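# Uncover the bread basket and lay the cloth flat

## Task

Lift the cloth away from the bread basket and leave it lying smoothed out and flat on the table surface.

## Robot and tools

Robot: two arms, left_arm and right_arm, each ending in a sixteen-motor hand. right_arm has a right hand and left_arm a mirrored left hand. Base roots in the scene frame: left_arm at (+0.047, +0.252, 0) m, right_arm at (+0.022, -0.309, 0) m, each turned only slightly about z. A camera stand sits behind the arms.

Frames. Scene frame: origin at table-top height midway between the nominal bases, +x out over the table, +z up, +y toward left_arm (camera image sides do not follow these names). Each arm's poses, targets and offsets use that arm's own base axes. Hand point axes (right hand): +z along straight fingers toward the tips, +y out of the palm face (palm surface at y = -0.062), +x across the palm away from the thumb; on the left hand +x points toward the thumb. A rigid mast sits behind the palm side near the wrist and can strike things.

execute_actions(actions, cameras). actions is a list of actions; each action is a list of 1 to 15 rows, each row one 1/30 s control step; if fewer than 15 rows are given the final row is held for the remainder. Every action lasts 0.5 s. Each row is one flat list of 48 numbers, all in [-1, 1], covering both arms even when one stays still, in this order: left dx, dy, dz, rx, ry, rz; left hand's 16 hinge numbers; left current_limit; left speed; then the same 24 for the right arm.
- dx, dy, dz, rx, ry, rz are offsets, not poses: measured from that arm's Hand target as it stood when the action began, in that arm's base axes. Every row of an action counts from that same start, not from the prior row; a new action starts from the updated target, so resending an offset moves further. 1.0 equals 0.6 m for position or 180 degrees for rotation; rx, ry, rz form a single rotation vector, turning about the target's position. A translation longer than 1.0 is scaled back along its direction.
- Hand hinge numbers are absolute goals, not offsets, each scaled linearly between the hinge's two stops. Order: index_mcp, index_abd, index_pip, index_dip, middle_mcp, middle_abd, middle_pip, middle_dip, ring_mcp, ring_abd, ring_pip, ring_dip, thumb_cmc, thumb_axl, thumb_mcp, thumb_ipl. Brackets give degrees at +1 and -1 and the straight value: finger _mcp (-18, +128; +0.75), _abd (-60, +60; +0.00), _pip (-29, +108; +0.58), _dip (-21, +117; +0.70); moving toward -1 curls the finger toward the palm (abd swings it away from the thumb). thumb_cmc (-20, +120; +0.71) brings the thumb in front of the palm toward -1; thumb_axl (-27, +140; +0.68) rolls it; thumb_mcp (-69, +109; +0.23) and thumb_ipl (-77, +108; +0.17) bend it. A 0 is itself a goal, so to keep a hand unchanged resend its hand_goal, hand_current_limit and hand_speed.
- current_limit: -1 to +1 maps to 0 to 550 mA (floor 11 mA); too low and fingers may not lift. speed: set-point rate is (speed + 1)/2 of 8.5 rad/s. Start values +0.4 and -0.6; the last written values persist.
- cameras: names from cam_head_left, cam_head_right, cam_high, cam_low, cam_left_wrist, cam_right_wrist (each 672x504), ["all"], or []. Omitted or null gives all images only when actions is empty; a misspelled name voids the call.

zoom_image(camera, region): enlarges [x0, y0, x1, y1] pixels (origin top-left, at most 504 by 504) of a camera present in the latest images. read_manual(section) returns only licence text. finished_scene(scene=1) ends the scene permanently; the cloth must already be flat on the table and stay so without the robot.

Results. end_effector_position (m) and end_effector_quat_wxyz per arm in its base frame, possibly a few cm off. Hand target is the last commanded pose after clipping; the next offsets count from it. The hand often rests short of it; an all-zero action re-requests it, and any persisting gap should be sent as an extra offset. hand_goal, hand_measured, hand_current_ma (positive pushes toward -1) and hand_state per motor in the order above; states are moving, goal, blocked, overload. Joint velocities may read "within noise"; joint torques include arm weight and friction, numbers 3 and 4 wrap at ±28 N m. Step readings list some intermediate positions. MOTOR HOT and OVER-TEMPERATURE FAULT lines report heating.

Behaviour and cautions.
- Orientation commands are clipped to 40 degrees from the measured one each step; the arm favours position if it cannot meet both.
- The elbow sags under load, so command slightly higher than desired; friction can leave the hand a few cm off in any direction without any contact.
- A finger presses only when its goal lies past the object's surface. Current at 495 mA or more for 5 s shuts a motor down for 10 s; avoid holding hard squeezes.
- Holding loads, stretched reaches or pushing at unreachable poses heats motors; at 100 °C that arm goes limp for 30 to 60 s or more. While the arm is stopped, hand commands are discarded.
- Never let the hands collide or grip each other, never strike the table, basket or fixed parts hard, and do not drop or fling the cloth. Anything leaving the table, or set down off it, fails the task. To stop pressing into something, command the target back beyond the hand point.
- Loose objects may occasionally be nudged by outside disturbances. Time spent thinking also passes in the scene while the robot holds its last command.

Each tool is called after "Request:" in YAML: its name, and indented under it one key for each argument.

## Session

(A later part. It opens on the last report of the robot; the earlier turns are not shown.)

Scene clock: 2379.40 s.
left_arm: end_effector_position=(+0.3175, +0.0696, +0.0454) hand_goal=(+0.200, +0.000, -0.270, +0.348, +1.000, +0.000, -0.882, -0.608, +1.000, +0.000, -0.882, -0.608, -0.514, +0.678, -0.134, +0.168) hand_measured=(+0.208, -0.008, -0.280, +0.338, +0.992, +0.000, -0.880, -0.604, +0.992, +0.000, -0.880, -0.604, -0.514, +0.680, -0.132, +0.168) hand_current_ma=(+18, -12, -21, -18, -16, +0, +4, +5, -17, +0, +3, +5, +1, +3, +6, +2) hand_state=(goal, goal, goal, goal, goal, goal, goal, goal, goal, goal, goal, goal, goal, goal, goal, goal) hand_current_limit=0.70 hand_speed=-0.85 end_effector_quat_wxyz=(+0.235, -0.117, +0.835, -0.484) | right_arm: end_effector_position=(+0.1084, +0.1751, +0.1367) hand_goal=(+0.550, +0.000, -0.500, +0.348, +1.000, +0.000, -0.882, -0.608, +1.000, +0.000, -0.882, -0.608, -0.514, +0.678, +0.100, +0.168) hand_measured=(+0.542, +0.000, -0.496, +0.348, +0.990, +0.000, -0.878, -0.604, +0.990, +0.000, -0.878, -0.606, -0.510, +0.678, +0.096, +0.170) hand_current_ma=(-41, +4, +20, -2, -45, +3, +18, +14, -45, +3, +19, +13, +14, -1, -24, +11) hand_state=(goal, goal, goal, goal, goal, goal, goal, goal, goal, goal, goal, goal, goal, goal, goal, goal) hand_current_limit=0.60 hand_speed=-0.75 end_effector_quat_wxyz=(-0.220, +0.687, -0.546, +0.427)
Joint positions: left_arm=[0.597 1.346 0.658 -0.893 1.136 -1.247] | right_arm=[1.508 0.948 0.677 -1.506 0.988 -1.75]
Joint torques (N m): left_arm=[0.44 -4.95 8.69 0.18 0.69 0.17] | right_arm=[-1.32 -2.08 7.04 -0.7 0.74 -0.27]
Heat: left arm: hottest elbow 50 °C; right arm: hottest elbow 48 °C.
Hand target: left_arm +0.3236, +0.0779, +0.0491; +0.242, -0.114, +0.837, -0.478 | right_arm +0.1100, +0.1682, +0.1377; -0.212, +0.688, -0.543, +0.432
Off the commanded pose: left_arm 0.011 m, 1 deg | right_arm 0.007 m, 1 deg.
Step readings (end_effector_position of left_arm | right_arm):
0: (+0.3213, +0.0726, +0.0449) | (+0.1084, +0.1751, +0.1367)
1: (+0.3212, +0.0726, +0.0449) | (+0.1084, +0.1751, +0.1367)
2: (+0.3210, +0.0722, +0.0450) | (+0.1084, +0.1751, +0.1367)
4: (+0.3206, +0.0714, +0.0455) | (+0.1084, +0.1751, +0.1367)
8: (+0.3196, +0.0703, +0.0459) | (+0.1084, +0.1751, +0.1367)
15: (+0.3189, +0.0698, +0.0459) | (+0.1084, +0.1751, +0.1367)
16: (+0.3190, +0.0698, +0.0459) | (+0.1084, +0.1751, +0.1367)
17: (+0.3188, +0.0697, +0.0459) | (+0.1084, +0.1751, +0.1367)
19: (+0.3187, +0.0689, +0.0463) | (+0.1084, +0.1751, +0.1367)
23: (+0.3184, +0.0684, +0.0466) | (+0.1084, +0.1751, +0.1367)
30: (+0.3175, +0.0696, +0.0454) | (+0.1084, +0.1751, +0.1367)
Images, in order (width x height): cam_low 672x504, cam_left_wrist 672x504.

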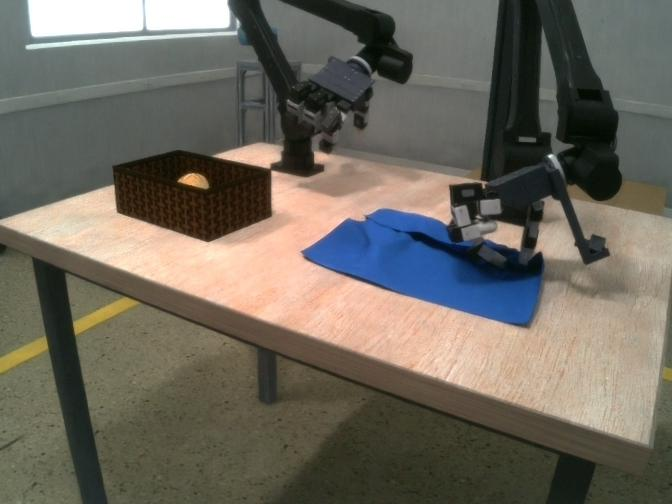

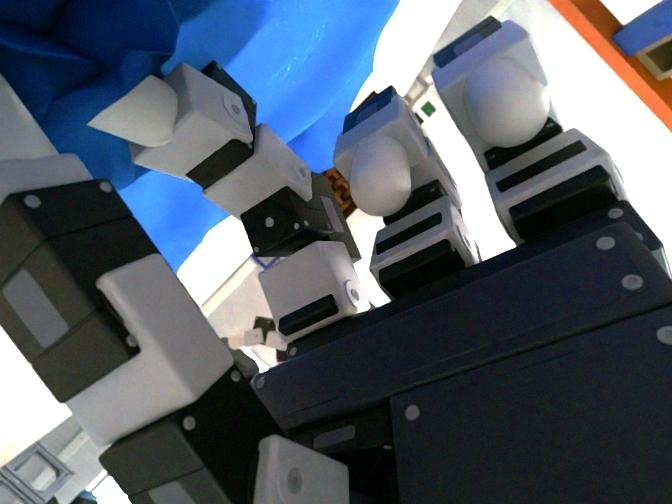

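Request:
execute_actions:
  actions:
    - [[0,0,0.004,0,0,0,0.05,0,-0.19,0.348,1,0,-0.883,-0.609,1,0,-0.883,-0.609,-0.514,0.678,-0.135,0.168,0.7,-0.85,0,0,0.0,0,0,0,0.55,0,-0.5,0.348,1,0,-0.883,-0.609,1,0,-0.883,-0.609,-0.514,0.678,0.1,0.168,0.6,-0.75]]
    - [[0,0,0.006,0,0,0,-0.15,0,-0.168,0.348,1,0,-0.883,-0.609,1,0,-0.883,-0.609,-0.514,0.678,-0.25,0.168,0.6,-0.85,0,0,0.0,0,0,0,0.55,0,-0.5,0.348,1,0,-0.883,-0.609,1,0,-0.883,-0.609,-0.514,0.678,0.1,0.168,0.6,-0.75]]
    - [[0,0,0.04,0,0,0,-0.25,0,-0.168,0.348,1,0,-0.883,-0.609,1,0,-0.883,-0.609,-0.514,0.678,-0.35,0.168,0.6,-0.85,0,0,0.0,0,0,0,0.55,0,-0.5,0.348,1,0,-0.883,-0.609,1,0,-0.883,-0.609,-0.514,0.678,0.1,0.168,0.6,-0.75]]
    - [[0,0,0.05,0,0,0,-0.25,0,-0.168,0.348,1,0,-0.883,-0.609,1,0,-0.883,-0.609,-0.514,0.678,-0.35,0.168,0.6,-0.85,0,0,0.0,0,0,0,0.55,0,-0.5,0.348,1,0,-0.883,-0.609,1,0,-0.883,-0.609,-0.514,0.678,0.1,0.168,0.6,-0.75]]
  cameras: ["cam_low","cam_left_wrist","cam_high"]

Request:
zoom_image:
  camera: "cam_low"
  region: [340, 170, 560, 340]

Request:
zoom_image:
  camera: "cam_left_wrist"
  region: [0, 0, 260, 260]

Scene clock: 2390.57 s.
left_arm: end_effector_position=(+0.3066, +0.0635, +0.0901) hand_goal=(-0.250, +0.000, -0.168, +0.348, +1.000, +0.000, -0.882, -0.608, +1.000, +0.000, -0.882, -0.608, -0.514, +0.678, -0.350, +0.168) hand_measured=(+0.050, +0.000, -0.138, +0.358, +0.992, +0.000, -0.880, -0.604, +0.992, +0.000, -0.880, -0.604, -0.518, +0.678, -0.184, +0.186) hand_current_ma=(+440, -1, +78, +20, -16, +0, +4, +5, -17, +0, +3, +5, -7, -1, +440, +61) hand_state=(blocked, goal, blocked, goal, goal, goal, goal, goal, goal, goal, goal, goal, goal, goal, blocked, goal) hand_current_limit=0.60 hand_speed=-0.85 end_effector_quat_wxyz=(+0.219, -0.126, +0.835, -0.488) | right_arm: end_effector_position=(+0.1084, +0.1751, +0.1367) hand_goal=(+0.550, +0.000, -0.500, +0.348, +1.000, +0.000, -0.882, -0.608, +1.000, +0.000, -0.882, -0.608, -0.514, +0.678, +0.100, +0.168) hand_measured=(+0.542, +0.000, -0.496, +0.348, +0.990, +0.000, -0.878, -0.604, +0.990, +0.000, -0.878, -0.606, -0.510, +0.678, +0.096, +0.170) hand_current_ma=(-41, +4, +20, -2, -45, +3, +18, +14, -45, +3, +19, +13, +14, -1, -24, +11) hand_state=(goal, goal, goal, goal, goal, goal, goal, goal, goal, goal, goal, goal, goal, goal, goal, goal) hand_current_limit=0.60 hand_speed=-0.75 end_effector_quat_wxyz=(-0.220, +0.687, -0.546, +0.427)
Joint positions: left_arm=[0.597 1.247 0.715 -1.09 1.129 -1.243] | right_arm=[1.508 0.948 0.677 -1.506 0.988 -1.75]
Joint torques (N m): left_arm=[0.44 -5.19 12.26 -0.05 0.96 0.1] | right_arm=[-1.2 -2.26 7.04 -0.72 0.74 -0.28]
Heat: left arm: hottest elbow 50 °C; right arm: hottest elbow 48 °C.
Hand target: left_arm +0.3236, +0.0779, +0.1091; +0.242, -0.114, +0.837, -0.478 | right_arm +0.1100, +0.1682, +0.1377; -0.212, +0.688, -0.543, +0.432
Off the commanded pose: left_arm 0.029 m, 3 deg | right_arm 0.007 m, 1 deg.
Step readings (end_effector_position of left_arm | right_arm):
0: (+0.3175, +0.0696, +0.0454) | (+0.1084, +0.1751, +0.1367)
1: (+0.3175, +0.0696, +0.0454) | (+0.1084, +0.1751, +0.1367)
2: (+0.3174, +0.0695, +0.0454) | (+0.1084, +0.1751, +0.1367)
4: (+0.3170, +0.0690, +0.0455) | (+0.1084, +0.1751, +0.1367)
8: (+0.3165, +0.0685, +0.0456) | (+0.1084, +0.1751, +0.1367)
15: (+0.3162, +0.0685, +0.0455) | (+0.1084, +0.1751, +0.1367)
16: (+0.3161, +0.0685, +0.0455) | (+0.1084, +0.1751, +0.1367)
17: (+0.3159, +0.0683, +0.0455) | (+0.1084, +0.1751, +0.1367)
19: (+0.3154, +0.0679, +0.0455) | (+0.1084, +0.1751, +0.1367)
23: (+0.3147, +0.0676, +0.0454) | (+0.1084, +0.1751, +0.1367)
30: (+0.3146, +0.0675, +0.0457) | (+0.1084, +0.1751, +0.1367)
31: (+0.3144, +0.0674, +0.0458) | (+0.1084, +0.1751, +0.1367)
32: (+0.3135, +0.0668, +0.0464) | (+0.1084, +0.1751, +0.1367)
34: (+0.3105, +0.0656, +0.0486) | (+0.1084, +0.1751, +0.1367)
38: (+0.3062, +0.0629, +0.0555) | (+0.1084, +0.1751, +0.1367)
45: (+0.3057, +0.0626, +0.0598) | (+0.1084, +0.1751, +0.1367)
46: (+0.3057, +0.0625, +0.0601) | (+0.1084, +0.1751, +0.1367)
47: (+0.3049, +0.0622, +0.0612) | (+0.1084, +0.1751, +0.1367)
49: (+0.3035, +0.0613, +0.0658) | (+0.1084, +0.1751, +0.1367)
53: (+0.3058, +0.0629, +0.0812) | (+0.1084, +0.1751, +0.1367)
60: (+0.3077, +0.0642, +0.0900) | (+0.1084, +0.1751, +0.1367)
Images, in order (width x height): cam_high 672x504, cam_low 672x504, cam_left_wrist 672x504.

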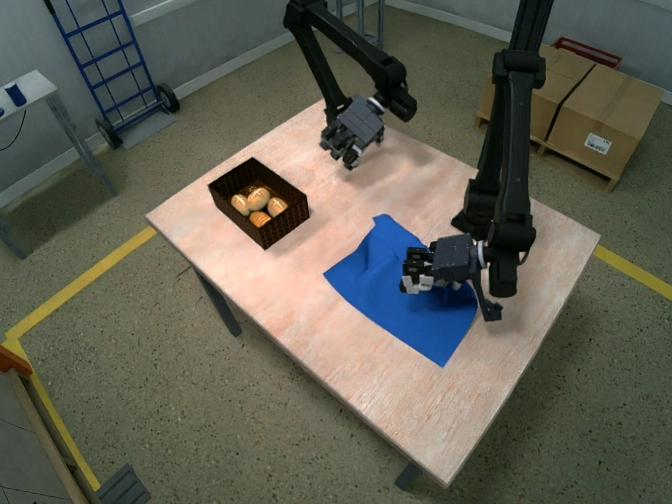

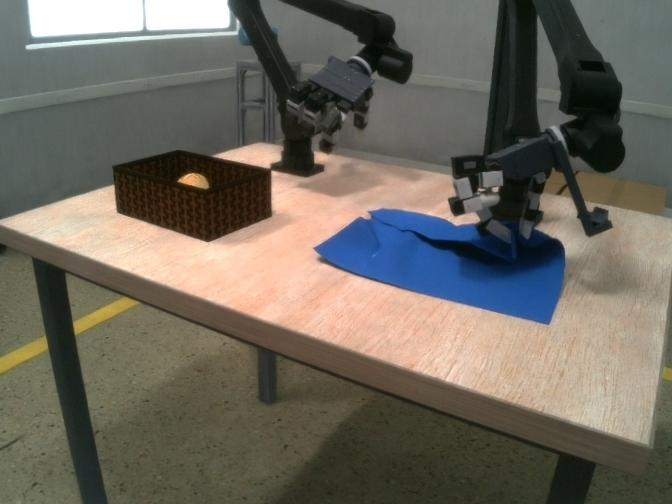

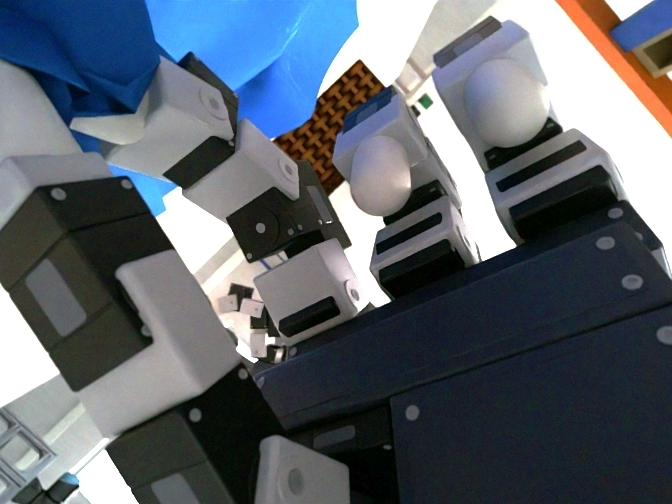

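Scaled by 2.291 from the camera's 672x504 image, which has a finer 960x720 frame.

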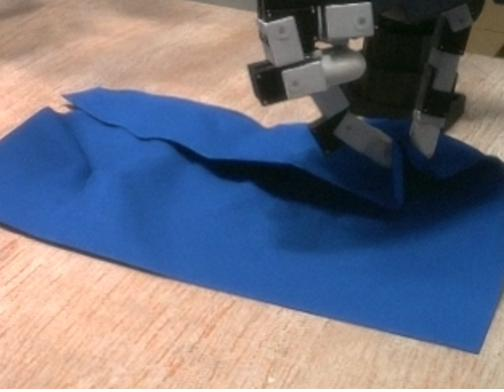

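Scaled by 1.938 from the camera's 672x504 image, which has a finer 960x720 frame.

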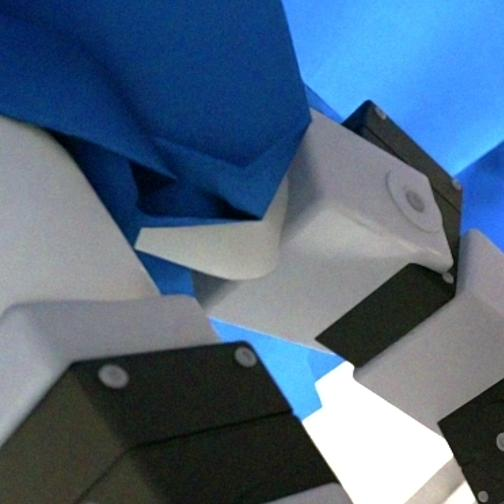

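Request:
execute_actions:
  actions:
    - [[-0.07,0.03,0.02,0,0,0,-0.25,0,-0.168,0.348,1,0,-0.883,-0.609,1,0,-0.883,-0.609,-0.514,0.678,-0.35,0.168,0.6,-0.85,0,0,0.0,0,0,0,0.55,0,-0.5,0.348,1,0,-0.883,-0.609,1,0,-0.883,-0.609,-0.514,0.678,0.1,0.168,0.6,-0.75]]
    - [[-0.08,0.03,0,0,0,0,-0.25,0,-0.168,0.348,1,0,-0.883,-0.609,1,0,-0.883,-0.609,-0.514,0.678,-0.35,0.168,0.6,-0.85,0,0,0.0,0,0,0,0.55,0,-0.5,0.348,1,0,-0.883,-0.609,1,0,-0.883,-0.609,-0.514,0.678,0.1,0.168,0.6,-0.75]]
  cameras: ["cam_low","cam_high","cam_head_left"]

Request:
zoom_image:
  camera: "cam_low"
  region: [300, 170, 580, 340]

Request:
zoom_image:
  camera: "cam_high"
  region: [310, 190, 510, 370]

Scene clock: 2400.80 s.
left_arm: end_effector_position=(+0.2240, +0.0978, +0.1087) hand_goal=(-0.250, +0.000, -0.168, +0.348, +1.000, +0.000, -0.882, -0.608, +1.000, +0.000, -0.882, -0.608, -0.514, +0.678, -0.350, +0.168) hand_measured=(+0.050, +0.000, -0.138, +0.358, +0.992, +0.000, -0.880, -0.604, +0.992, +0.000, -0.880, -0.604, -0.518, +0.678, -0.184, +0.186) hand_current_ma=(+440, -1, +80, +20, -16, +0, +4, +5, -17, +0, +3, +5, -7, -1, +440, +63) hand_state=(blocked, goal, blocked, goal, goal, goal, goal, goal, goal, goal, goal, goal, goal, goal, blocked, goal) hand_current_limit=0.60 hand_speed=-0.85 end_effector_quat_wxyz=(+0.228, -0.124, +0.835, -0.486) | right_arm: end_effector_position=(+0.1084, +0.1751, +0.1367) hand_goal=(+0.550, +0.000, -0.500, +0.348, +1.000, +0.000, -0.882, -0.608, +1.000, +0.000, -0.882, -0.608, -0.514, +0.678, +0.100, +0.168) hand_measured=(+0.542, +0.000, -0.496, +0.348, +0.990, +0.000, -0.878, -0.604, +0.990, +0.000, -0.878, -0.606, -0.510, +0.678, +0.096, +0.170) hand_current_ma=(-41, +4, +20, -2, -45, +3, +18, +14, -45, +3, +19, +13, +14, -1, -24, +11) hand_state=(goal, goal, goal, goal, goal, goal, goal, goal, goal, goal, goal, goal, goal, goal, goal, goal) hand_current_limit=0.60 hand_speed=-0.75 end_effector_quat_wxyz=(-0.220, +0.687, -0.546, +0.427)
Joint positions: left_arm=[0.903 1.227 0.717 -1.649 1.036 -0.619] | right_arm=[1.508 0.948 0.677 -1.506 0.988 -1.75]
Joint torques (N m): left_arm=[0.56 -3.25 11.14 -0.98 0.71 0.08] | right_arm=[-1.2 -2.26 7.02 -0.75 0.74 -0.28]
Heat: left arm: hottest elbow 49 °C; right arm: hottest elbow 48 °C.
Hand target: left_arm +0.2336, +0.1139, +0.1211; +0.242, -0.114, +0.837, -0.478 | right_arm +0.1100, +0.1682, +0.1377; -0.212, +0.688, -0.543, +0.432
Off the commanded pose: left_arm 0.023 m, 2 deg | right_arm 0.007 m, 1 deg.
Step readings (end_effector_position of left_arm | right_arm):
0: (+0.3066, +0.0634, +0.0901) | (+0.1084, +0.1751, +0.1367)
1: (+0.3062, +0.0634, +0.0900) | (+0.1084, +0.1751, +0.1367)
2: (+0.3032, +0.0635, +0.0903) | (+0.1084, +0.1751, +0.1367)
4: (+0.2938, +0.0671, +0.0925) | (+0.1084, +0.1751, +0.1367)
8: (+0.2761, +0.0779, +0.1009) | (+0.1084, +0.1751, +0.1367)
15: (+0.2650, +0.0779, +0.1045) | (+0.1084, +0.1751, +0.1367)
16: (+0.2642, +0.0778, +0.1047) | (+0.1084, +0.1751, +0.1367)
17: (+0.2608, +0.0790, +0.1044) | (+0.1084, +0.1751, +0.1367)
19: (+0.2503, +0.0841, +0.1043) | (+0.1084, +0.1751, +0.1367)
23: (+0.2316, +0.0973, +0.1071) | (+0.1084, +0.1751, +0.1367)
30: (+0.2226, +0.0978, +0.1102) | (+0.1084, +0.1751, +0.1367)
Images, in order (width x height): cam_head_left 672x504, cam_high 672x504, cam_low 672x504.

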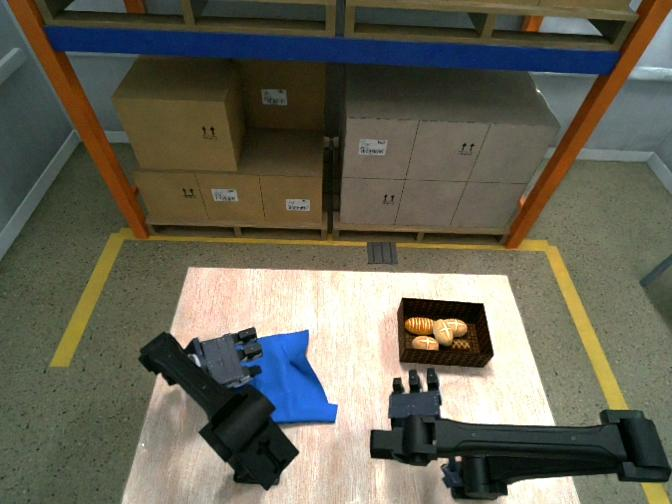

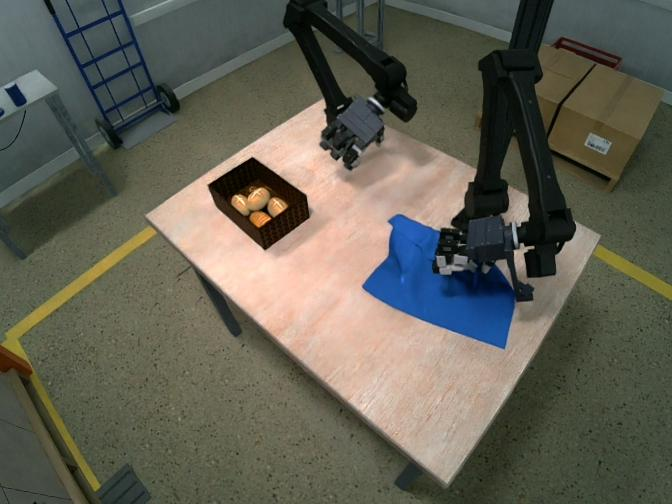

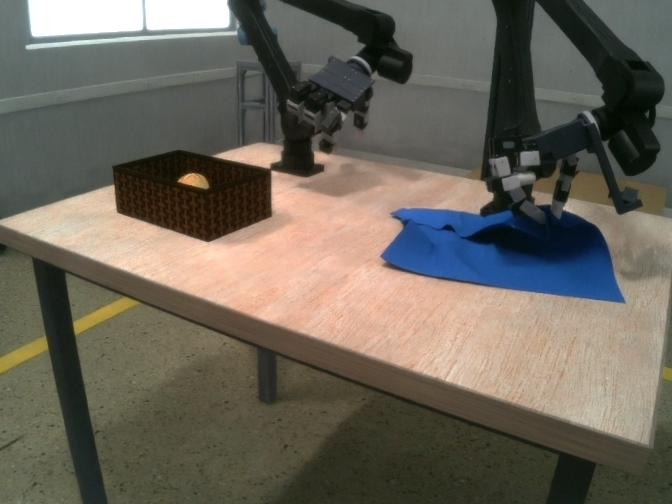

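Scaled by 1.800 from the camera's 672x504 image, which has a finer 960x720 frame.

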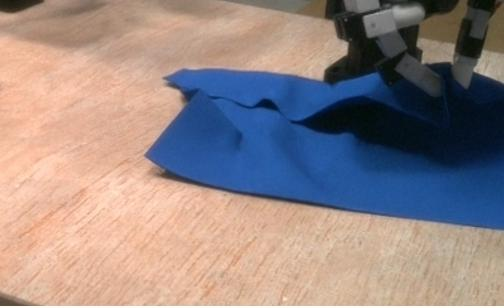

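Scaled by 2.520 from the camera's 672x504 image, which has a finer 960x720 frame.

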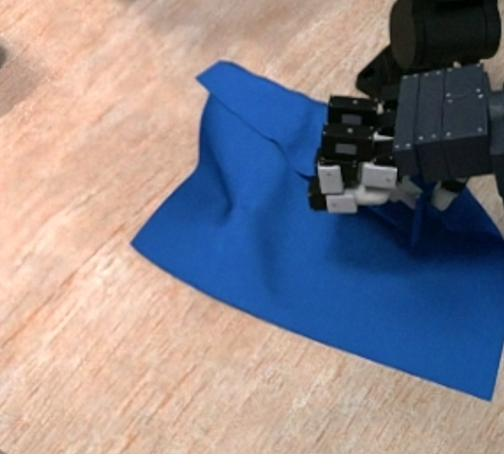

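Request:
zoom_image:
  camera: "cam_head_left"
  region: [200, 310, 380, 450]

Request:
zoom_image:
  camera: "cam_low"
  region: [370, 190, 640, 320]

Scaled by 2.800 from the camera's 672x504 image, which has a finer 960x720 frame.

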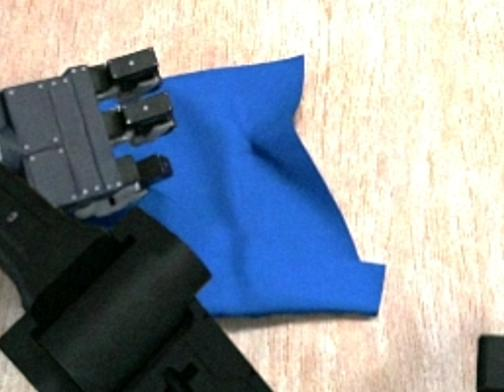

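Scaled by 1.867 from the camera's 672x504 image, which has a finer 960x720 frame.

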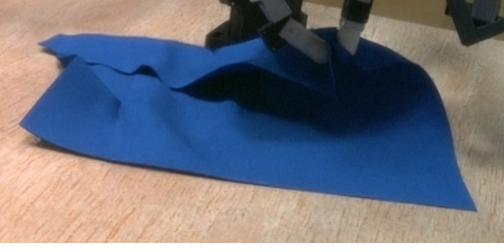

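Request:
execute_actions:
  actions:
    - [[0,0,0,0,0,0,-0.25,0,-0.168,0.348,1,0,-0.883,-0.609,1,0,-0.883,-0.609,-0.514,0.678,-0.35,0.168,0.6,-0.85,0.0556,0.1167,0.0,0,0,0,0.493,0,-0.423,0.348,1,0,-0.883,-0.609,1,0,-0.883,-0.609,-0.514,0.678,-0.135,0.168,0.6,-0.75]]
    - [[0,0,0,0,0,0,-0.25,0,-0.168,0.348,1,0,-0.883,-0.609,1,0,-0.883,-0.609,-0.514,0.678,-0.35,0.168,0.6,-0.85,0.0556,0.1167,-0.02,0,0,0,0.493,0,-0.423,0.348,1,0,-0.883,-0.609,1,0,-0.883,-0.609,-0.514,0.678,-0.135,0.168,0.6,-0.75]]
    - [[0,0,0,0,0,0,-0.25,0,-0.168,0.348,1,0,-0.883,-0.609,1,0,-0.883,-0.609,-0.514,0.678,-0.35,0.168,0.6,-0.85,0.0556,0.1167,-0.05,0,0,0,0.493,0,-0.423,0.348,1,0,-0.883,-0.609,1,0,-0.883,-0.609,-0.514,0.678,-0.135,0.168,0.6,-0.75]]
  cameras: ["cam_low","cam_right_wrist"]

Request:
zoom_image:
  camera: "cam_low"
  region: [340, 150, 560, 310]

Request:
zoom_image:
  camera: "cam_right_wrist"
  region: [412, 0, 672, 260]

Scene clock: 2436.27 s.
left_arm: end_effector_position=(+0.2234, +0.0972, +0.1087) hand_goal=(-0.250, +0.000, -0.168, +0.348, +1.000, +0.000, -0.882, -0.608, +1.000, +0.000, -0.882, -0.608, -0.514, +0.678, -0.350, +0.168) hand_measured=(+0.050, +0.000, -0.138, +0.358, +0.992, +0.000, -0.880, -0.604, +0.992, +0.000, -0.880, -0.604, -0.518, +0.678, -0.184, +0.186) hand_current_ma=(+440, -1, +80, +20, -16, +0, +4, +5, -17, +0, +3, +5, -7, -1, +440, +63) hand_state=(blocked, goal, blocked, goal, goal, goal, goal, goal, goal, goal, goal, goal, goal, goal, blocked, goal) hand_current_limit=0.60 hand_speed=-0.85 end_effector_quat_wxyz=(+0.228, -0.121, +0.833, -0.489) | right_arm: end_effector_position=(+0.2011, +0.3625, +0.0883) hand_goal=(+0.494, +0.000, -0.422, +0.348, +1.000, +0.000, -0.882, -0.608, +1.000, +0.000, -0.882, -0.608, -0.514, +0.678, -0.134, +0.168) hand_measured=(+0.490, +0.000, -0.424, +0.348, +0.990, +0.000, -0.878, -0.604, +0.990, +0.000, -0.878, -0.606, -0.512, +0.678, -0.132, +0.170) hand_current_ma=(-16, +4, -7, -2, -45, +3, +17, +14, -45, +3, +18, +13, +11, -1, +9, +11) hand_state=(goal, goal, goal, goal, goal, goal, goal, goal, goal, goal, goal, goal, goal, goal, goal, goal) hand_current_limit=0.60 hand_speed=-0.75 end_effector_quat_wxyz=(-0.203, +0.689, -0.541, +0.438)
Joint positions: left_arm=[0.906 1.233 0.717 -1.661 1.036 -0.6] | right_arm=[1.313 1.543 1.043 -1.028 1.008 -2.091]
Joint torques (N m): left_arm=[0.56 -3.19 11.23 -1.02 0.71 0.14] | right_arm=[-1.32 -8.76 10.03 0.4 0.72 -0.3]
Heat: left arm: hottest elbow 49 °C; right arm: hottest elbow 48 °C.
Hand target: left_arm +0.2336, +0.1138, +0.1211; +0.242, -0.114, +0.837, -0.478 | right_arm +0.2101, +0.3781, +0.0956; -0.212, +0.688, -0.543, +0.432
Off the commanded pose: left_arm 0.023 m, 2 deg | right_arm 0.020 m, 1 deg.
joint sent to its limit (right arm) — joint 6 (wrist roll), lower limit. The joint targets still meet the commanded pose.
Step readings (end_effector_position of left_arm | right_arm):
0: (+0.2240, +0.0978, +0.1087) | (+0.1084, +0.1751, +0.1367)
1: (+0.2240, +0.0978, +0.1087) | (+0.1087, +0.1750, +0.1368)
2: (+0.2239, +0.0977, +0.1087) | (+0.1105, +0.1758, +0.1364)
4: (+0.2237, +0.0974, +0.1089) | (+0.1172, +0.1826, +0.1342)
8: (+0.2233, +0.0972, +0.1087) | (+0.1308, +0.2083, +0.1284)
15: (+0.2234, +0.0971, +0.1087) | (+0.1378, +0.2223, +0.1257)
16: (+0.2234, +0.0971, +0.1087) | (+0.1382, +0.2232, +0.1257)
17: (+0.2234, +0.0972, +0.1087) | (+0.1396, +0.2258, +0.1259)
19: (+0.2234, +0.0971, +0.1087) | (+0.1458, +0.2400, +0.1262)
23: (+0.2234, +0.0971, +0.1087) | (+0.1613, +0.2801, +0.1237)
30: (+0.2234, +0.0972, +0.1087) | (+0.1687, +0.2920, +0.1164)
31: (+0.2234, +0.0972, +0.1087) | (+0.1692, +0.2927, +0.1166)
32: (+0.2234, +0.0972, +0.1087) | (+0.1707, +0.2954, +0.1163)
34: (+0.2234, +0.0972, +0.1087) | (+0.1775, +0.3108, +0.1142)
38: (+0.2234, +0.0972, +0.1087) | (+0.1934, +0.3500, +0.1012)
45: (+0.2234, +0.0972, +0.1087) | (+0.1997, +0.3593, +0.0850)
Images, in order (width x height): cam_low 672x504, cam_right_wrist 672x504.

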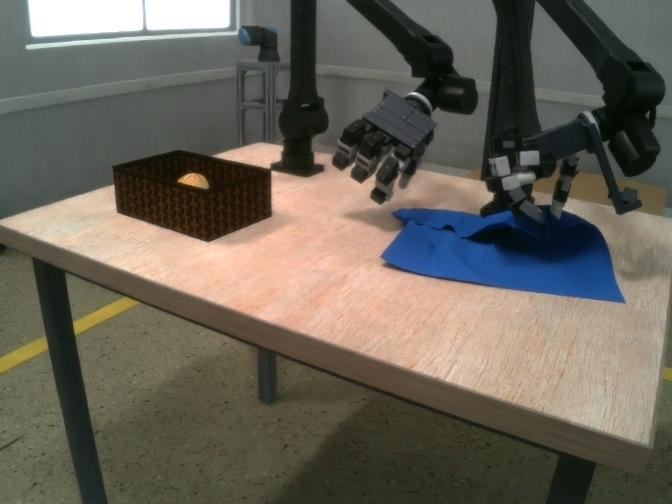

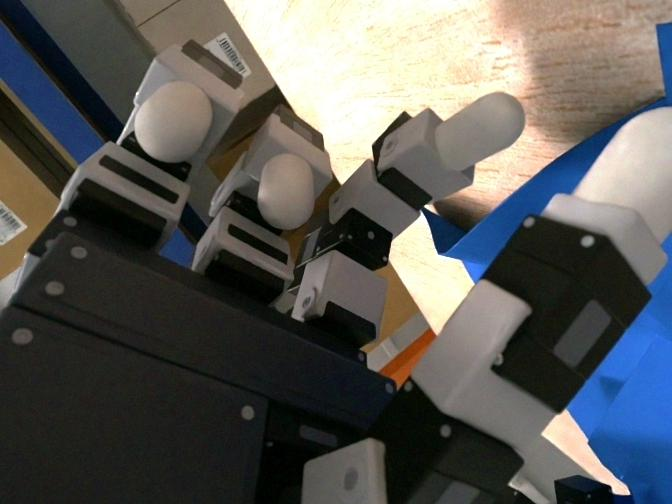

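Scaled by 2.291 from the camera's 672x504 image, which has a finer 960x720 frame.

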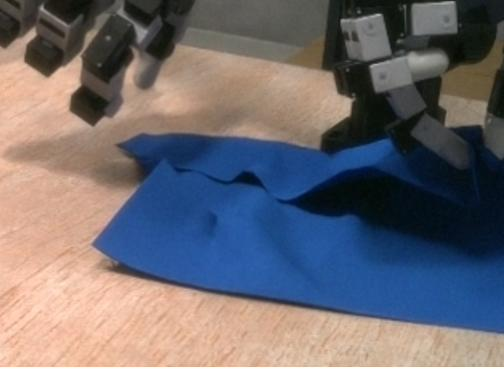

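Scaled by 1.938 from the camera's 672x504 image, which has a finer 960x720 frame.

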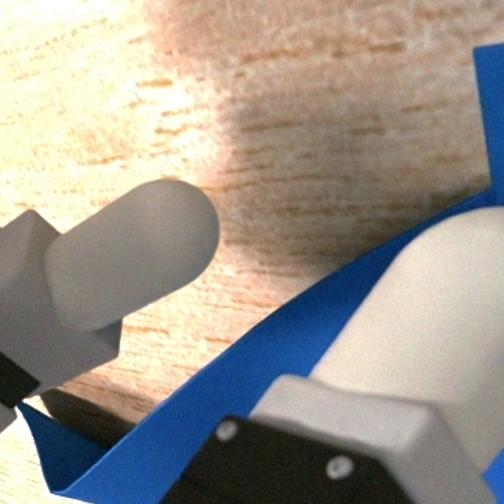

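Request:
execute_actions:
  actions:
    - [[0,0,0,0,0,0,-0.25,0,-0.168,0.348,1,0,-0.883,-0.609,1,0,-0.883,-0.609,-0.514,0.678,-0.35,0.168,0.6,-0.85,-0.025,0.036,-0.04,0,0,0,0.493,0,-0.423,0.348,1,0,-0.883,-0.609,1,0,-0.883,-0.609,-0.514,0.678,-0.135,0.168,0.6,-0.75]]
  cameras: ["cam_low","cam_right_wrist"]

Request:
zoom_image:
  camera: "cam_low"
  region: [340, 150, 560, 310]

Request:
zoom_image:
  camera: "cam_right_wrist"
  region: [412, 0, 672, 260]

Scene clock: 2453.33 s.
left_arm: end_effector_position=(+0.2234, +0.0972, +0.1087) hand_goal=(-0.250, +0.000, -0.168, +0.348, +1.000, +0.000, -0.882, -0.608, +1.000, +0.000, -0.882, -0.608, -0.514, +0.678, -0.350, +0.168) hand_measured=(+0.050, +0.000, -0.138, +0.358, +0.992, +0.000, -0.880, -0.604, +0.992, +0.000, -0.880, -0.604, -0.518, +0.678, -0.184, +0.186) hand_current_ma=(+440, -1, +80, +20, -16, +0, +4, +5, -17, +0, +3, +5, -7, -1, +440, +63) hand_state=(blocked, goal, blocked, goal, goal, goal, goal, goal, goal, goal, goal, goal, goal, goal, blocked, goal) hand_current_limit=0.60 hand_speed=-0.85 end_effector_quat_wxyz=(+0.228, -0.121, +0.833, -0.489) | right_arm: end_effector_position=(+0.1931, +0.3784, +0.0672) hand_goal=(+0.494, +0.000, -0.422, +0.348, +1.000, +0.000, -0.882, -0.608, +1.000, +0.000, -0.882, -0.608, -0.514, +0.678, -0.134, +0.168) hand_measured=(+0.490, +0.000, -0.424, +0.348, +0.990, +0.000, -0.878, -0.604, +0.990, +0.000, -0.878, -0.606, -0.512, +0.678, -0.132, +0.170) hand_current_ma=(-16, +4, -7, -2, -45, +3, +17, +14, -45, +3, +18, +13, +11, -1, +9, +11) hand_state=(goal, goal, goal, goal, goal, goal, goal, goal, goal, goal, goal, goal, goal, goal, goal, goal) hand_current_limit=0.60 hand_speed=-0.75 end_effector_quat_wxyz=(-0.196, +0.695, -0.535, +0.439)
Joint positions: left_arm=[0.906 1.233 0.717 -1.661 1.036 -0.6] | right_arm=[1.339 1.618 1.071 -1.028 1.003 -2.06]
Joint velocities: left_arm=[within noise] | right_arm=[-0.015 -0.005 0.007 0.007 0.154 -0.022]
Joint torques (N m): left_arm=[0.62 -3.19 11.25 -1.02 0.71 0.13] | right_arm=[-0.03 -9.29 9.68 0.29 0.74 -0.01]
Heat: left arm: hottest elbow 49 °C; right arm: hottest elbow 48 °C.
Hand target: left_arm +0.2336, +0.1138, +0.1211; +0.242, -0.114, +0.837, -0.478 | right_arm +0.1950, +0.3998, +0.0716; -0.212, +0.688, -0.543, +0.431
Off the commanded pose: left_arm 0.023 m, 2 deg | right_arm 0.022 m, 2 deg.
Step readings (end_effector_position of left_arm | right_arm):
0: (+0.2234, +0.0972, +0.1087) | (+0.2011, +0.3625, +0.0883)
1: (+0.2234, +0.0972, +0.1087) | (+0.2011, +0.3625, +0.0883)
2: (+0.2234, +0.0972, +0.1087) | (+0.2012, +0.3629, +0.0881)
4: (+0.2234, +0.0972, +0.1087) | (+0.2012, +0.3657, +0.0859)
8: (+0.2234, +0.0972, +0.1087) | (+0.1975, +0.3740, +0.0758)
15: (+0.2234, +0.0972, +0.1087) | (+0.1926, +0.3763, +0.0660)
Images, in order (width x height): cam_low 672x504, cam_right_wrist 672x504.

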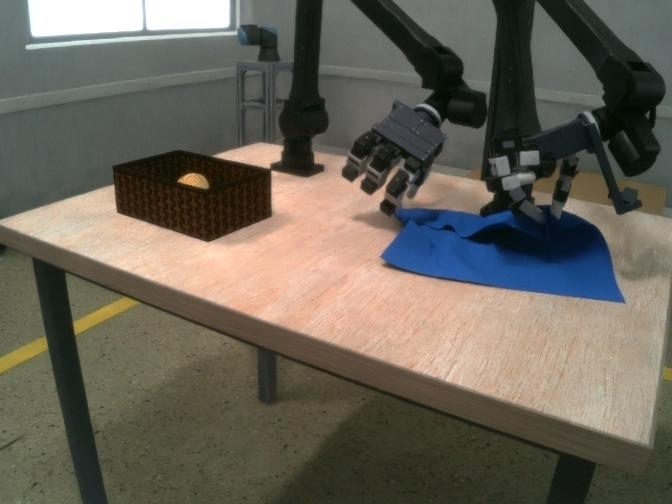

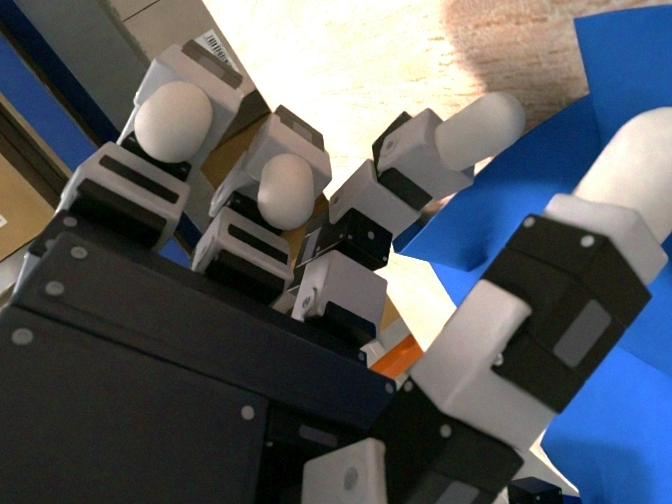

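Scaled by 2.291 from the camera's 672x504 image, which has a finer 960x720 frame.

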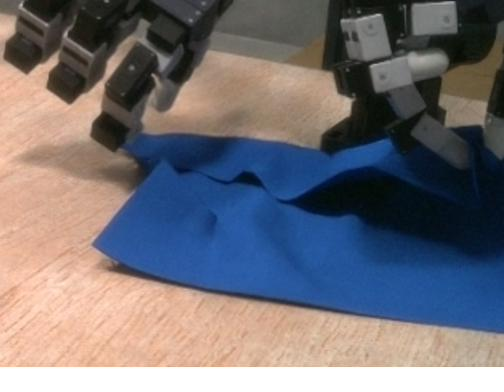

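Scaled by 1.938 from the camera's 672x504 image, which has a finer 960x720 frame.

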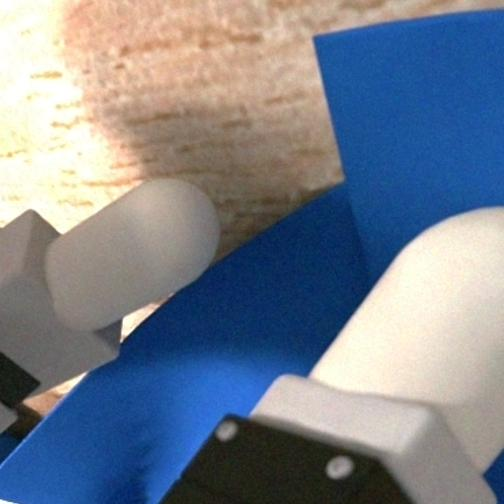

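Request:
execute_actions:
  actions:
    - [[0,0,0,0,0,0,-0.25,0,-0.168,0.348,1,0,-0.883,-0.609,1,0,-0.883,-0.609,-0.514,0.678,-0.35,0.168,0.6,-0.85,-0.006,0,-0.033,0,0,0,0.493,0,-0.423,0.348,1,0,-0.883,-0.609,1,0,-0.883,-0.609,-0.514,0.678,-0.135,0.168,0.6,-0.75]]
  cameras: ["cam_right_wrist"]

Request:
zoom_image:
  camera: "cam_right_wrist"
  region: [412, 0, 672, 260]

Scene clock: 2460.73 s.
left_arm: end_effector_position=(+0.2234, +0.0972, +0.1087) hand_goal=(-0.250, +0.000, -0.168, +0.348, +1.000, +0.000, -0.882, -0.608, +1.000, +0.000, -0.882, -0.608, -0.514, +0.678, -0.350, +0.168) hand_measured=(+0.050, +0.000, -0.138, +0.358, +0.992, +0.000, -0.880, -0.604, +0.992, +0.000, -0.880, -0.604, -0.518, +0.678, -0.184, +0.186) hand_current_ma=(+440, -1, +80, +20, -16, +0, +4, +5, -17, +0, +3, +5, -7, -1, +440, +63) hand_state=(blocked, goal, blocked, goal, goal, goal, goal, goal, goal, goal, goal, goal, goal, goal, blocked, goal) hand_current_limit=0.60 hand_speed=-0.85 end_effector_quat_wxyz=(+0.228, -0.121, +0.833, -0.489) | right_arm: end_effector_position=(+0.1933, +0.3863, +0.0567) hand_goal=(+0.494, +0.000, -0.422, +0.348, +1.000, +0.000, -0.882, -0.608, +1.000, +0.000, -0.882, -0.608, -0.514, +0.678, -0.134, +0.168) hand_measured=(+0.490, +0.000, -0.424, +0.348, +0.990, +0.000, -0.878, -0.604, +0.990, +0.000, -0.878, -0.606, -0.512, +0.678, -0.132, +0.170) hand_current_ma=(-16, +4, -7, -2, -45, +3, +17, +14, -45, +3, +18, +13, +11, -1, +9, +11) hand_state=(goal, goal, goal, goal, goal, goal, goal, goal, goal, goal, goal, goal, goal, goal, goal, goal) hand_current_limit=0.60 hand_speed=-0.75 end_effector_quat_wxyz=(-0.204, +0.691, -0.540, +0.436)
Joint positions: left_arm=[0.906 1.233 0.717 -1.661 1.036 -0.6] | right_arm=[1.342 1.643 1.071 -0.995 1.003 -2.045]
Joint torques (N m): left_arm=[0.56 -3.19 11.25 -1.02 0.71 0.14] | right_arm=[0.26 -9.23 7.95 0.55 0.75 0]
Heat: left arm: hottest elbow 49 °C; right arm: hottest elbow 49 °C.
Hand target: left_arm +0.2336, +0.1138, +0.1211; +0.242, -0.114, +0.837, -0.478 | right_arm +0.1914, +0.3998, +0.0518; -0.212, +0.689, -0.543, +0.432
Off the commanded pose: left_arm 0.023 m, 2 deg | right_arm 0.014 m, 1 deg.
Step readings (end_effector_position of left_arm | right_arm):
0: (+0.2234, +0.0972, +0.1087) | (+0.1931, +0.3784, +0.0672)
1: (+0.2234, +0.0972, +0.1087) | (+0.1931, +0.3784, +0.0672)
2: (+0.2234, +0.0972, +0.1087) | (+0.1931, +0.3787, +0.0670)
4: (+0.2234, +0.0972, +0.1087) | (+0.1935, +0.3811, +0.0659)
8: (+0.2234, +0.0972, +0.1087) | (+0.1935, +0.3850, +0.0613)
15: (+0.2234, +0.0972, +0.1087) | (+0.1933, +0.3862, +0.0567)
Images, in order (width x height): cam_right_wrist 672x504.

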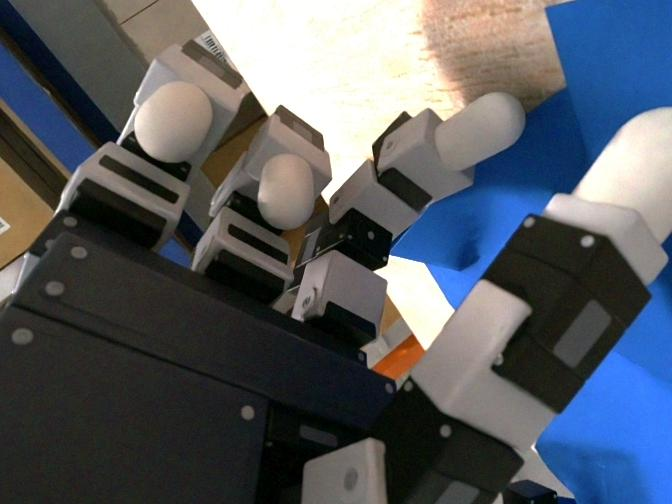

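Scaled by 1.938 from the camera's 672x504 image, which has a finer 960x720 frame.

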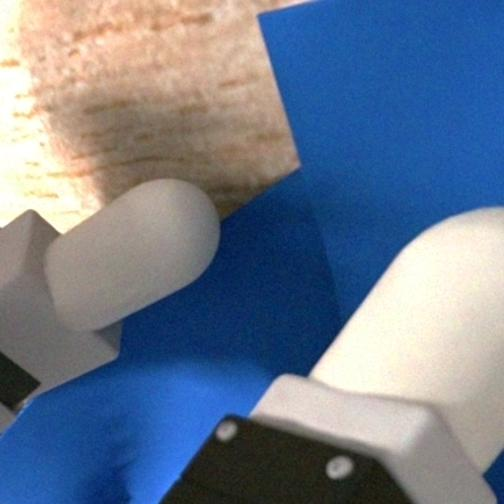

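Request:
execute_actions:
  actions:
    - [[0,0,0,0,0,0,-0.25,0,-0.168,0.348,1,0,-0.883,-0.609,1,0,-0.883,-0.609,-0.514,0.678,-0.35,0.168,0.6,-0.85,-0.01,-0.008,-0.018,0,0,0,0.493,0,-0.423,0.348,1,0,-0.883,-0.609,1,0,-0.883,-0.609,-0.514,0.678,-0.135,0.168,0.6,-0.75]]
    - [[0,0,0,0,0,0,-0.25,0,-0.168,0.348,1,0,-0.883,-0.609,1,0,-0.883,-0.609,-0.514,0.678,-0.35,0.168,0.6,-0.85,0,0,0,0,0,0,0.33,0,-0.34,0.348,1,0,-0.883,-0.609,1,0,-0.883,-0.609,-0.514,0.678,-0.135,0.168,0.6,-0.8]]
  cameras: ["cam_right_wrist","cam_low"]

Request:
zoom_image:
  camera: "cam_right_wrist"
  region: [412, 0, 672, 260]

Scene clock: 2467.30 s.
left_arm: end_effector_position=(+0.2234, +0.0972, +0.1087) hand_goal=(-0.250, +0.000, -0.168, +0.348, +1.000, +0.000, -0.882, -0.608, +1.000, +0.000, -0.882, -0.608, -0.514, +0.678, -0.350, +0.168) hand_measured=(+0.050, +0.000, -0.138, +0.358, +0.992, +0.000, -0.880, -0.604, +0.992, +0.000, -0.880, -0.604, -0.518, +0.678, -0.184, +0.186) hand_current_ma=(+440, -1, +80, +20, -16, +0, +4, +5, -17, +0, +3, +5, -7, -1, +440, +63) hand_state=(blocked, goal, blocked, goal, goal, goal, goal, goal, goal, goal, goal, goal, goal, goal, blocked, goal) hand_current_limit=0.60 hand_speed=-0.85 end_effector_quat_wxyz=(+0.228, -0.121, +0.833, -0.489) | right_arm: end_effector_position=(+0.1895, +0.3937, +0.0553) hand_goal=(+0.330, +0.000, -0.340, +0.348, +1.000, +0.000, -0.882, -0.608, +1.000, +0.000, -0.882, -0.608, -0.514, +0.678, -0.134, +0.168) hand_measured=(+0.330, +0.000, -0.342, +0.348, +0.990, +0.000, -0.878, -0.604, +0.990, +0.000, -0.878, -0.606, -0.512, +0.678, -0.132, +0.170) hand_current_ma=(+0, +4, -6, -2, -45, +3, +17, +14, -45, +3, +18, +13, +11, -1, +9, +11) hand_state=(goal, goal, goal, goal, goal, goal, goal, goal, goal, goal, goal, goal, goal, goal, goal, goal) hand_current_limit=0.60 hand_speed=-0.80 end_effector_quat_wxyz=(-0.216, +0.687, -0.545, +0.430)
Joint positions: left_arm=[0.906 1.233 0.717 -1.661 1.036 -0.6] | right_arm=[1.354 1.645 1.071 -0.98 1.003 -2.025]
Joint torques (N m): left_arm=[0.56 -3.19 11.25 -1.02 0.71 0.14] | right_arm=[0.09 -9.05 6.11 0.58 0.75 -0.01]
Heat: left arm: hottest elbow 49 °C; right arm: hottest elbow 49 °C.
Hand target: left_arm +0.2336, +0.1138, +0.1211; +0.242, -0.114, +0.837, -0.478 | right_arm +0.1854, +0.3949, +0.0410; -0.212, +0.688, -0.543, +0.432
Off the commanded pose: left_arm 0.023 m, 2 deg | right_arm 0.015 m, 1 deg.
Step readings (end_effector_position of left_arm | right_arm):
0: (+0.2234, +0.0972, +0.1087) | (+0.1933, +0.3864, +0.0567)
1: (+0.2234, +0.0972, +0.1087) | (+0.1933, +0.3864, +0.0567)
2: (+0.2234, +0.0972, +0.1087) | (+0.1933, +0.3869, +0.0567)
4: (+0.2234, +0.0972, +0.1087) | (+0.1928, +0.3887, +0.0565)
8: (+0.2234, +0.0972, +0.1087) | (+0.1907, +0.3921, +0.0562)
15: (+0.2234, +0.0972, +0.1087) | (+0.1895, +0.3936, +0.0555)
16: (+0.2234, +0.0972, +0.1087) | (+0.1895, +0.3936, +0.0553)
17: (+0.2234, +0.0972, +0.1087) | (+0.1895, +0.3936, +0.0553)
19: (+0.2234, +0.0972, +0.1087) | (+0.1895, +0.3937, +0.0553)
23: (+0.2234, +0.0972, +0.1087) | (+0.1895, +0.3937, +0.0553)
30: (+0.2234, +0.0972, +0.1087) | (+0.1895, +0.3937, +0.0553)
Images, in order (width x height): cam_low 672x504, cam_right_wrist 672x504.

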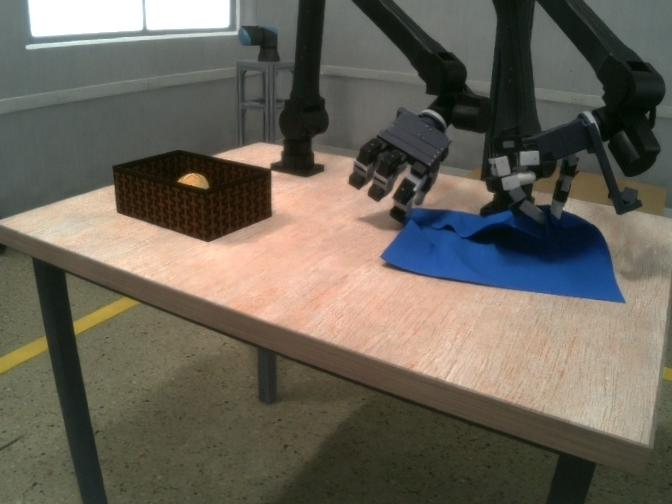

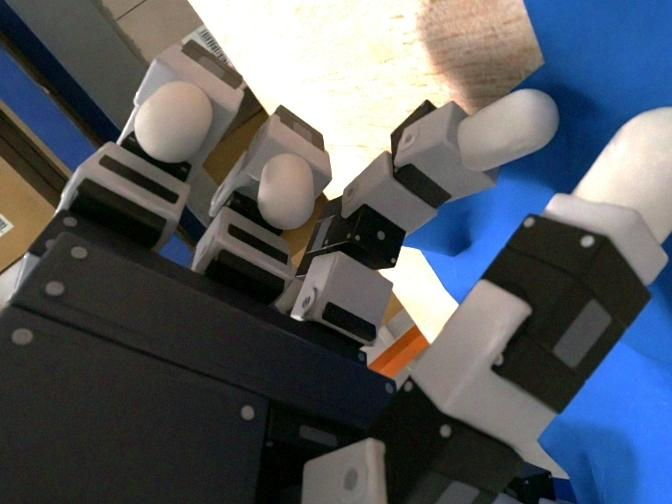

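Scaled by 1.938 from the camera's 672x504 image, which has a finer 960x720 frame.

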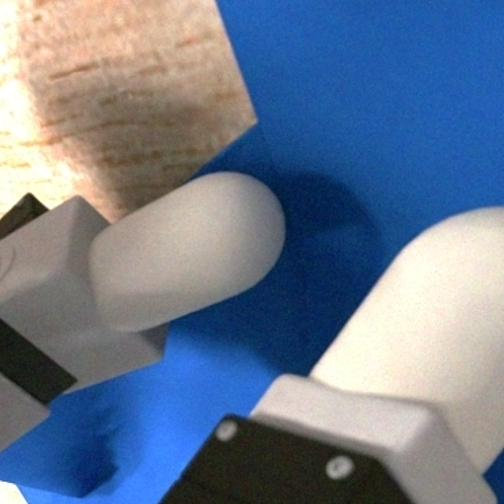

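Request:
execute_actions:
  actions:
    - [[0,0,0,0,0,0,-0.25,0,-0.168,0.348,1,0,-0.883,-0.609,1,0,-0.883,-0.609,-0.514,0.678,-0.35,0.168,0.6,-0.85,0,-0.01,0,0,0,0,0.493,0,-0.423,0.348,1,0,-0.883,-0.609,1,0,-0.883,-0.609,-0.514,0.678,-0.135,0.168,0.6,-0.75]]
    - [[0,0,0,0,0,0,-0.25,0,-0.168,0.348,1,0,-0.883,-0.609,1,0,-0.883,-0.609,-0.514,0.678,-0.35,0.168,0.6,-0.85,0,0,-0.012,0,0,0,0.493,0,-0.423,0.348,1,0,-0.883,-0.609,1,0,-0.883,-0.609,-0.514,0.678,-0.135,0.168,0.6,-0.75]]
  cameras: ["cam_right_wrist","cam_low"]

Request:
zoom_image:
  camera: "cam_right_wrist"
  region: [412, 0, 672, 260]

Scene clock: 2475.43 s.
left_arm: end_effector_position=(+0.2234, +0.0972, +0.1087) hand_goal=(-0.250, +0.000, -0.168, +0.348, +1.000, +0.000, -0.882, -0.608, +1.000, +0.000, -0.882, -0.608, -0.514, +0.678, -0.350, +0.168) hand_measured=(+0.050, +0.000, -0.138, +0.358, +0.992, +0.000, -0.880, -0.604, +0.992, +0.000, -0.880, -0.604, -0.518, +0.678, -0.184, +0.186) hand_current_ma=(+440, -1, +80, +20, -16, +0, +4, +5, -17, +0, +3, +5, -7, -1, +440, +63) hand_state=(blocked, goal, blocked, goal, goal, goal, goal, goal, goal, goal, goal, goal, goal, goal, blocked, goal) hand_current_limit=0.60 hand_speed=-0.85 end_effector_quat_wxyz=(+0.228, -0.121, +0.833, -0.489) | right_arm: end_effector_position=(+0.1883, +0.3883, +0.0467) hand_goal=(+0.494, +0.000, -0.422, +0.348, +1.000, +0.000, -0.882, -0.608, +1.000, +0.000, -0.882, -0.608, -0.514, +0.678, -0.134, +0.168) hand_measured=(+0.482, +0.000, -0.416, +0.348, +0.990, +0.000, -0.878, -0.604, +0.990, +0.000, -0.878, -0.606, -0.512, +0.678, -0.132, +0.170) hand_current_ma=(-56, +4, +23, -2, -45, +3, +17, +14, -45, +3, +18, +13, +11, -1, +9, +11) hand_state=(goal, goal, goal, goal, goal, goal, goal, goal, goal, goal, goal, goal, goal, goal, goal, goal) hand_current_limit=0.60 hand_speed=-0.75 end_effector_quat_wxyz=(-0.216, +0.686, -0.545, +0.430)
Joint positions: left_arm=[0.906 1.233 0.717 -1.661 1.036 -0.6] | right_arm=[1.354 1.645 1.043 -0.953 1.003 -2.025]
Joint torques (N m): left_arm=[0.56 -3.14 11.25 -1.02 0.71 0.14] | right_arm=[-0.09 -9.17 6.09 0.61 0.76 -0.06]
Heat: left arm: hottest elbow 49 °C; right arm: hottest elbow 48 °C.
Hand target: left_arm +0.2336, +0.1138, +0.1211; +0.242, -0.114, +0.837, -0.478 | right_arm +0.1854, +0.3890, +0.0338; -0.212, +0.688, -0.543, +0.431
Off the commanded pose: left_arm 0.023 m, 2 deg | right_arm 0.013 m, 1 deg.
Step readings (end_effector_position of left_arm | right_arm):
0: (+0.2234, +0.0972, +0.1087) | (+0.1895, +0.3937, +0.0553)
1: (+0.2234, +0.0972, +0.1087) | (+0.1895, +0.3936, +0.0552)
2: (+0.2234, +0.0972, +0.1087) | (+0.1894, +0.3933, +0.0548)
4: (+0.2234, +0.0972, +0.1087) | (+0.1891, +0.3921, +0.0532)
8: (+0.2234, +0.0972, +0.1087) | (+0.1881, +0.3875, +0.0497)
15: (+0.2234, +0.0972, +0.1087) | (+0.1880, +0.3870, +0.0490)
16: (+0.2234, +0.0972, +0.1087) | (+0.1880, +0.3870, +0.0490)
17: (+0.2234, +0.0972, +0.1087) | (+0.1881, +0.3874, +0.0490)
19: (+0.2234, +0.0972, +0.1087) | (+0.1883, +0.3883, +0.0484)
23: (+0.2234, +0.0972, +0.1087) | (+0.1883, +0.3881, +0.0471)
30: (+0.2234, +0.0972, +0.1087) | (+0.1883, +0.3883, +0.0467)
Images, in order (width x height): cam_low 672x504, cam_right_wrist 672x504.

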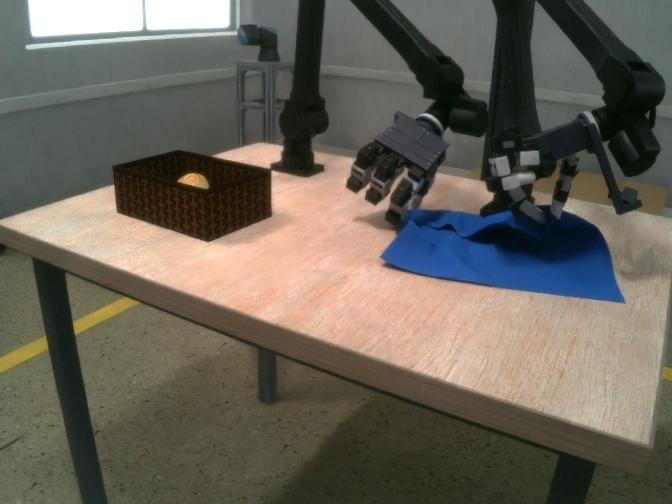

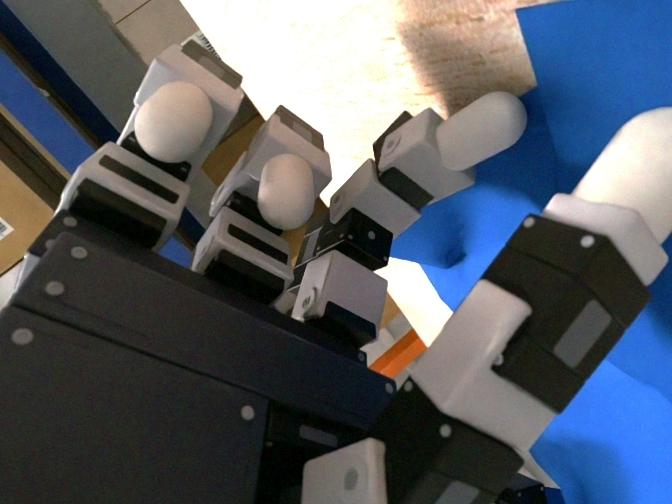

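Scaled by 1.938 from the camera's 672x504 image, which has a finer 960x720 frame.

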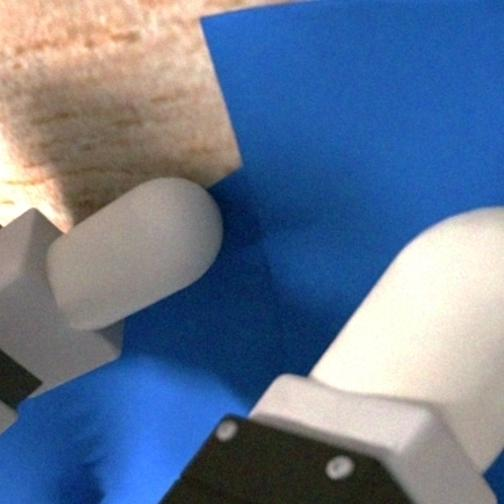

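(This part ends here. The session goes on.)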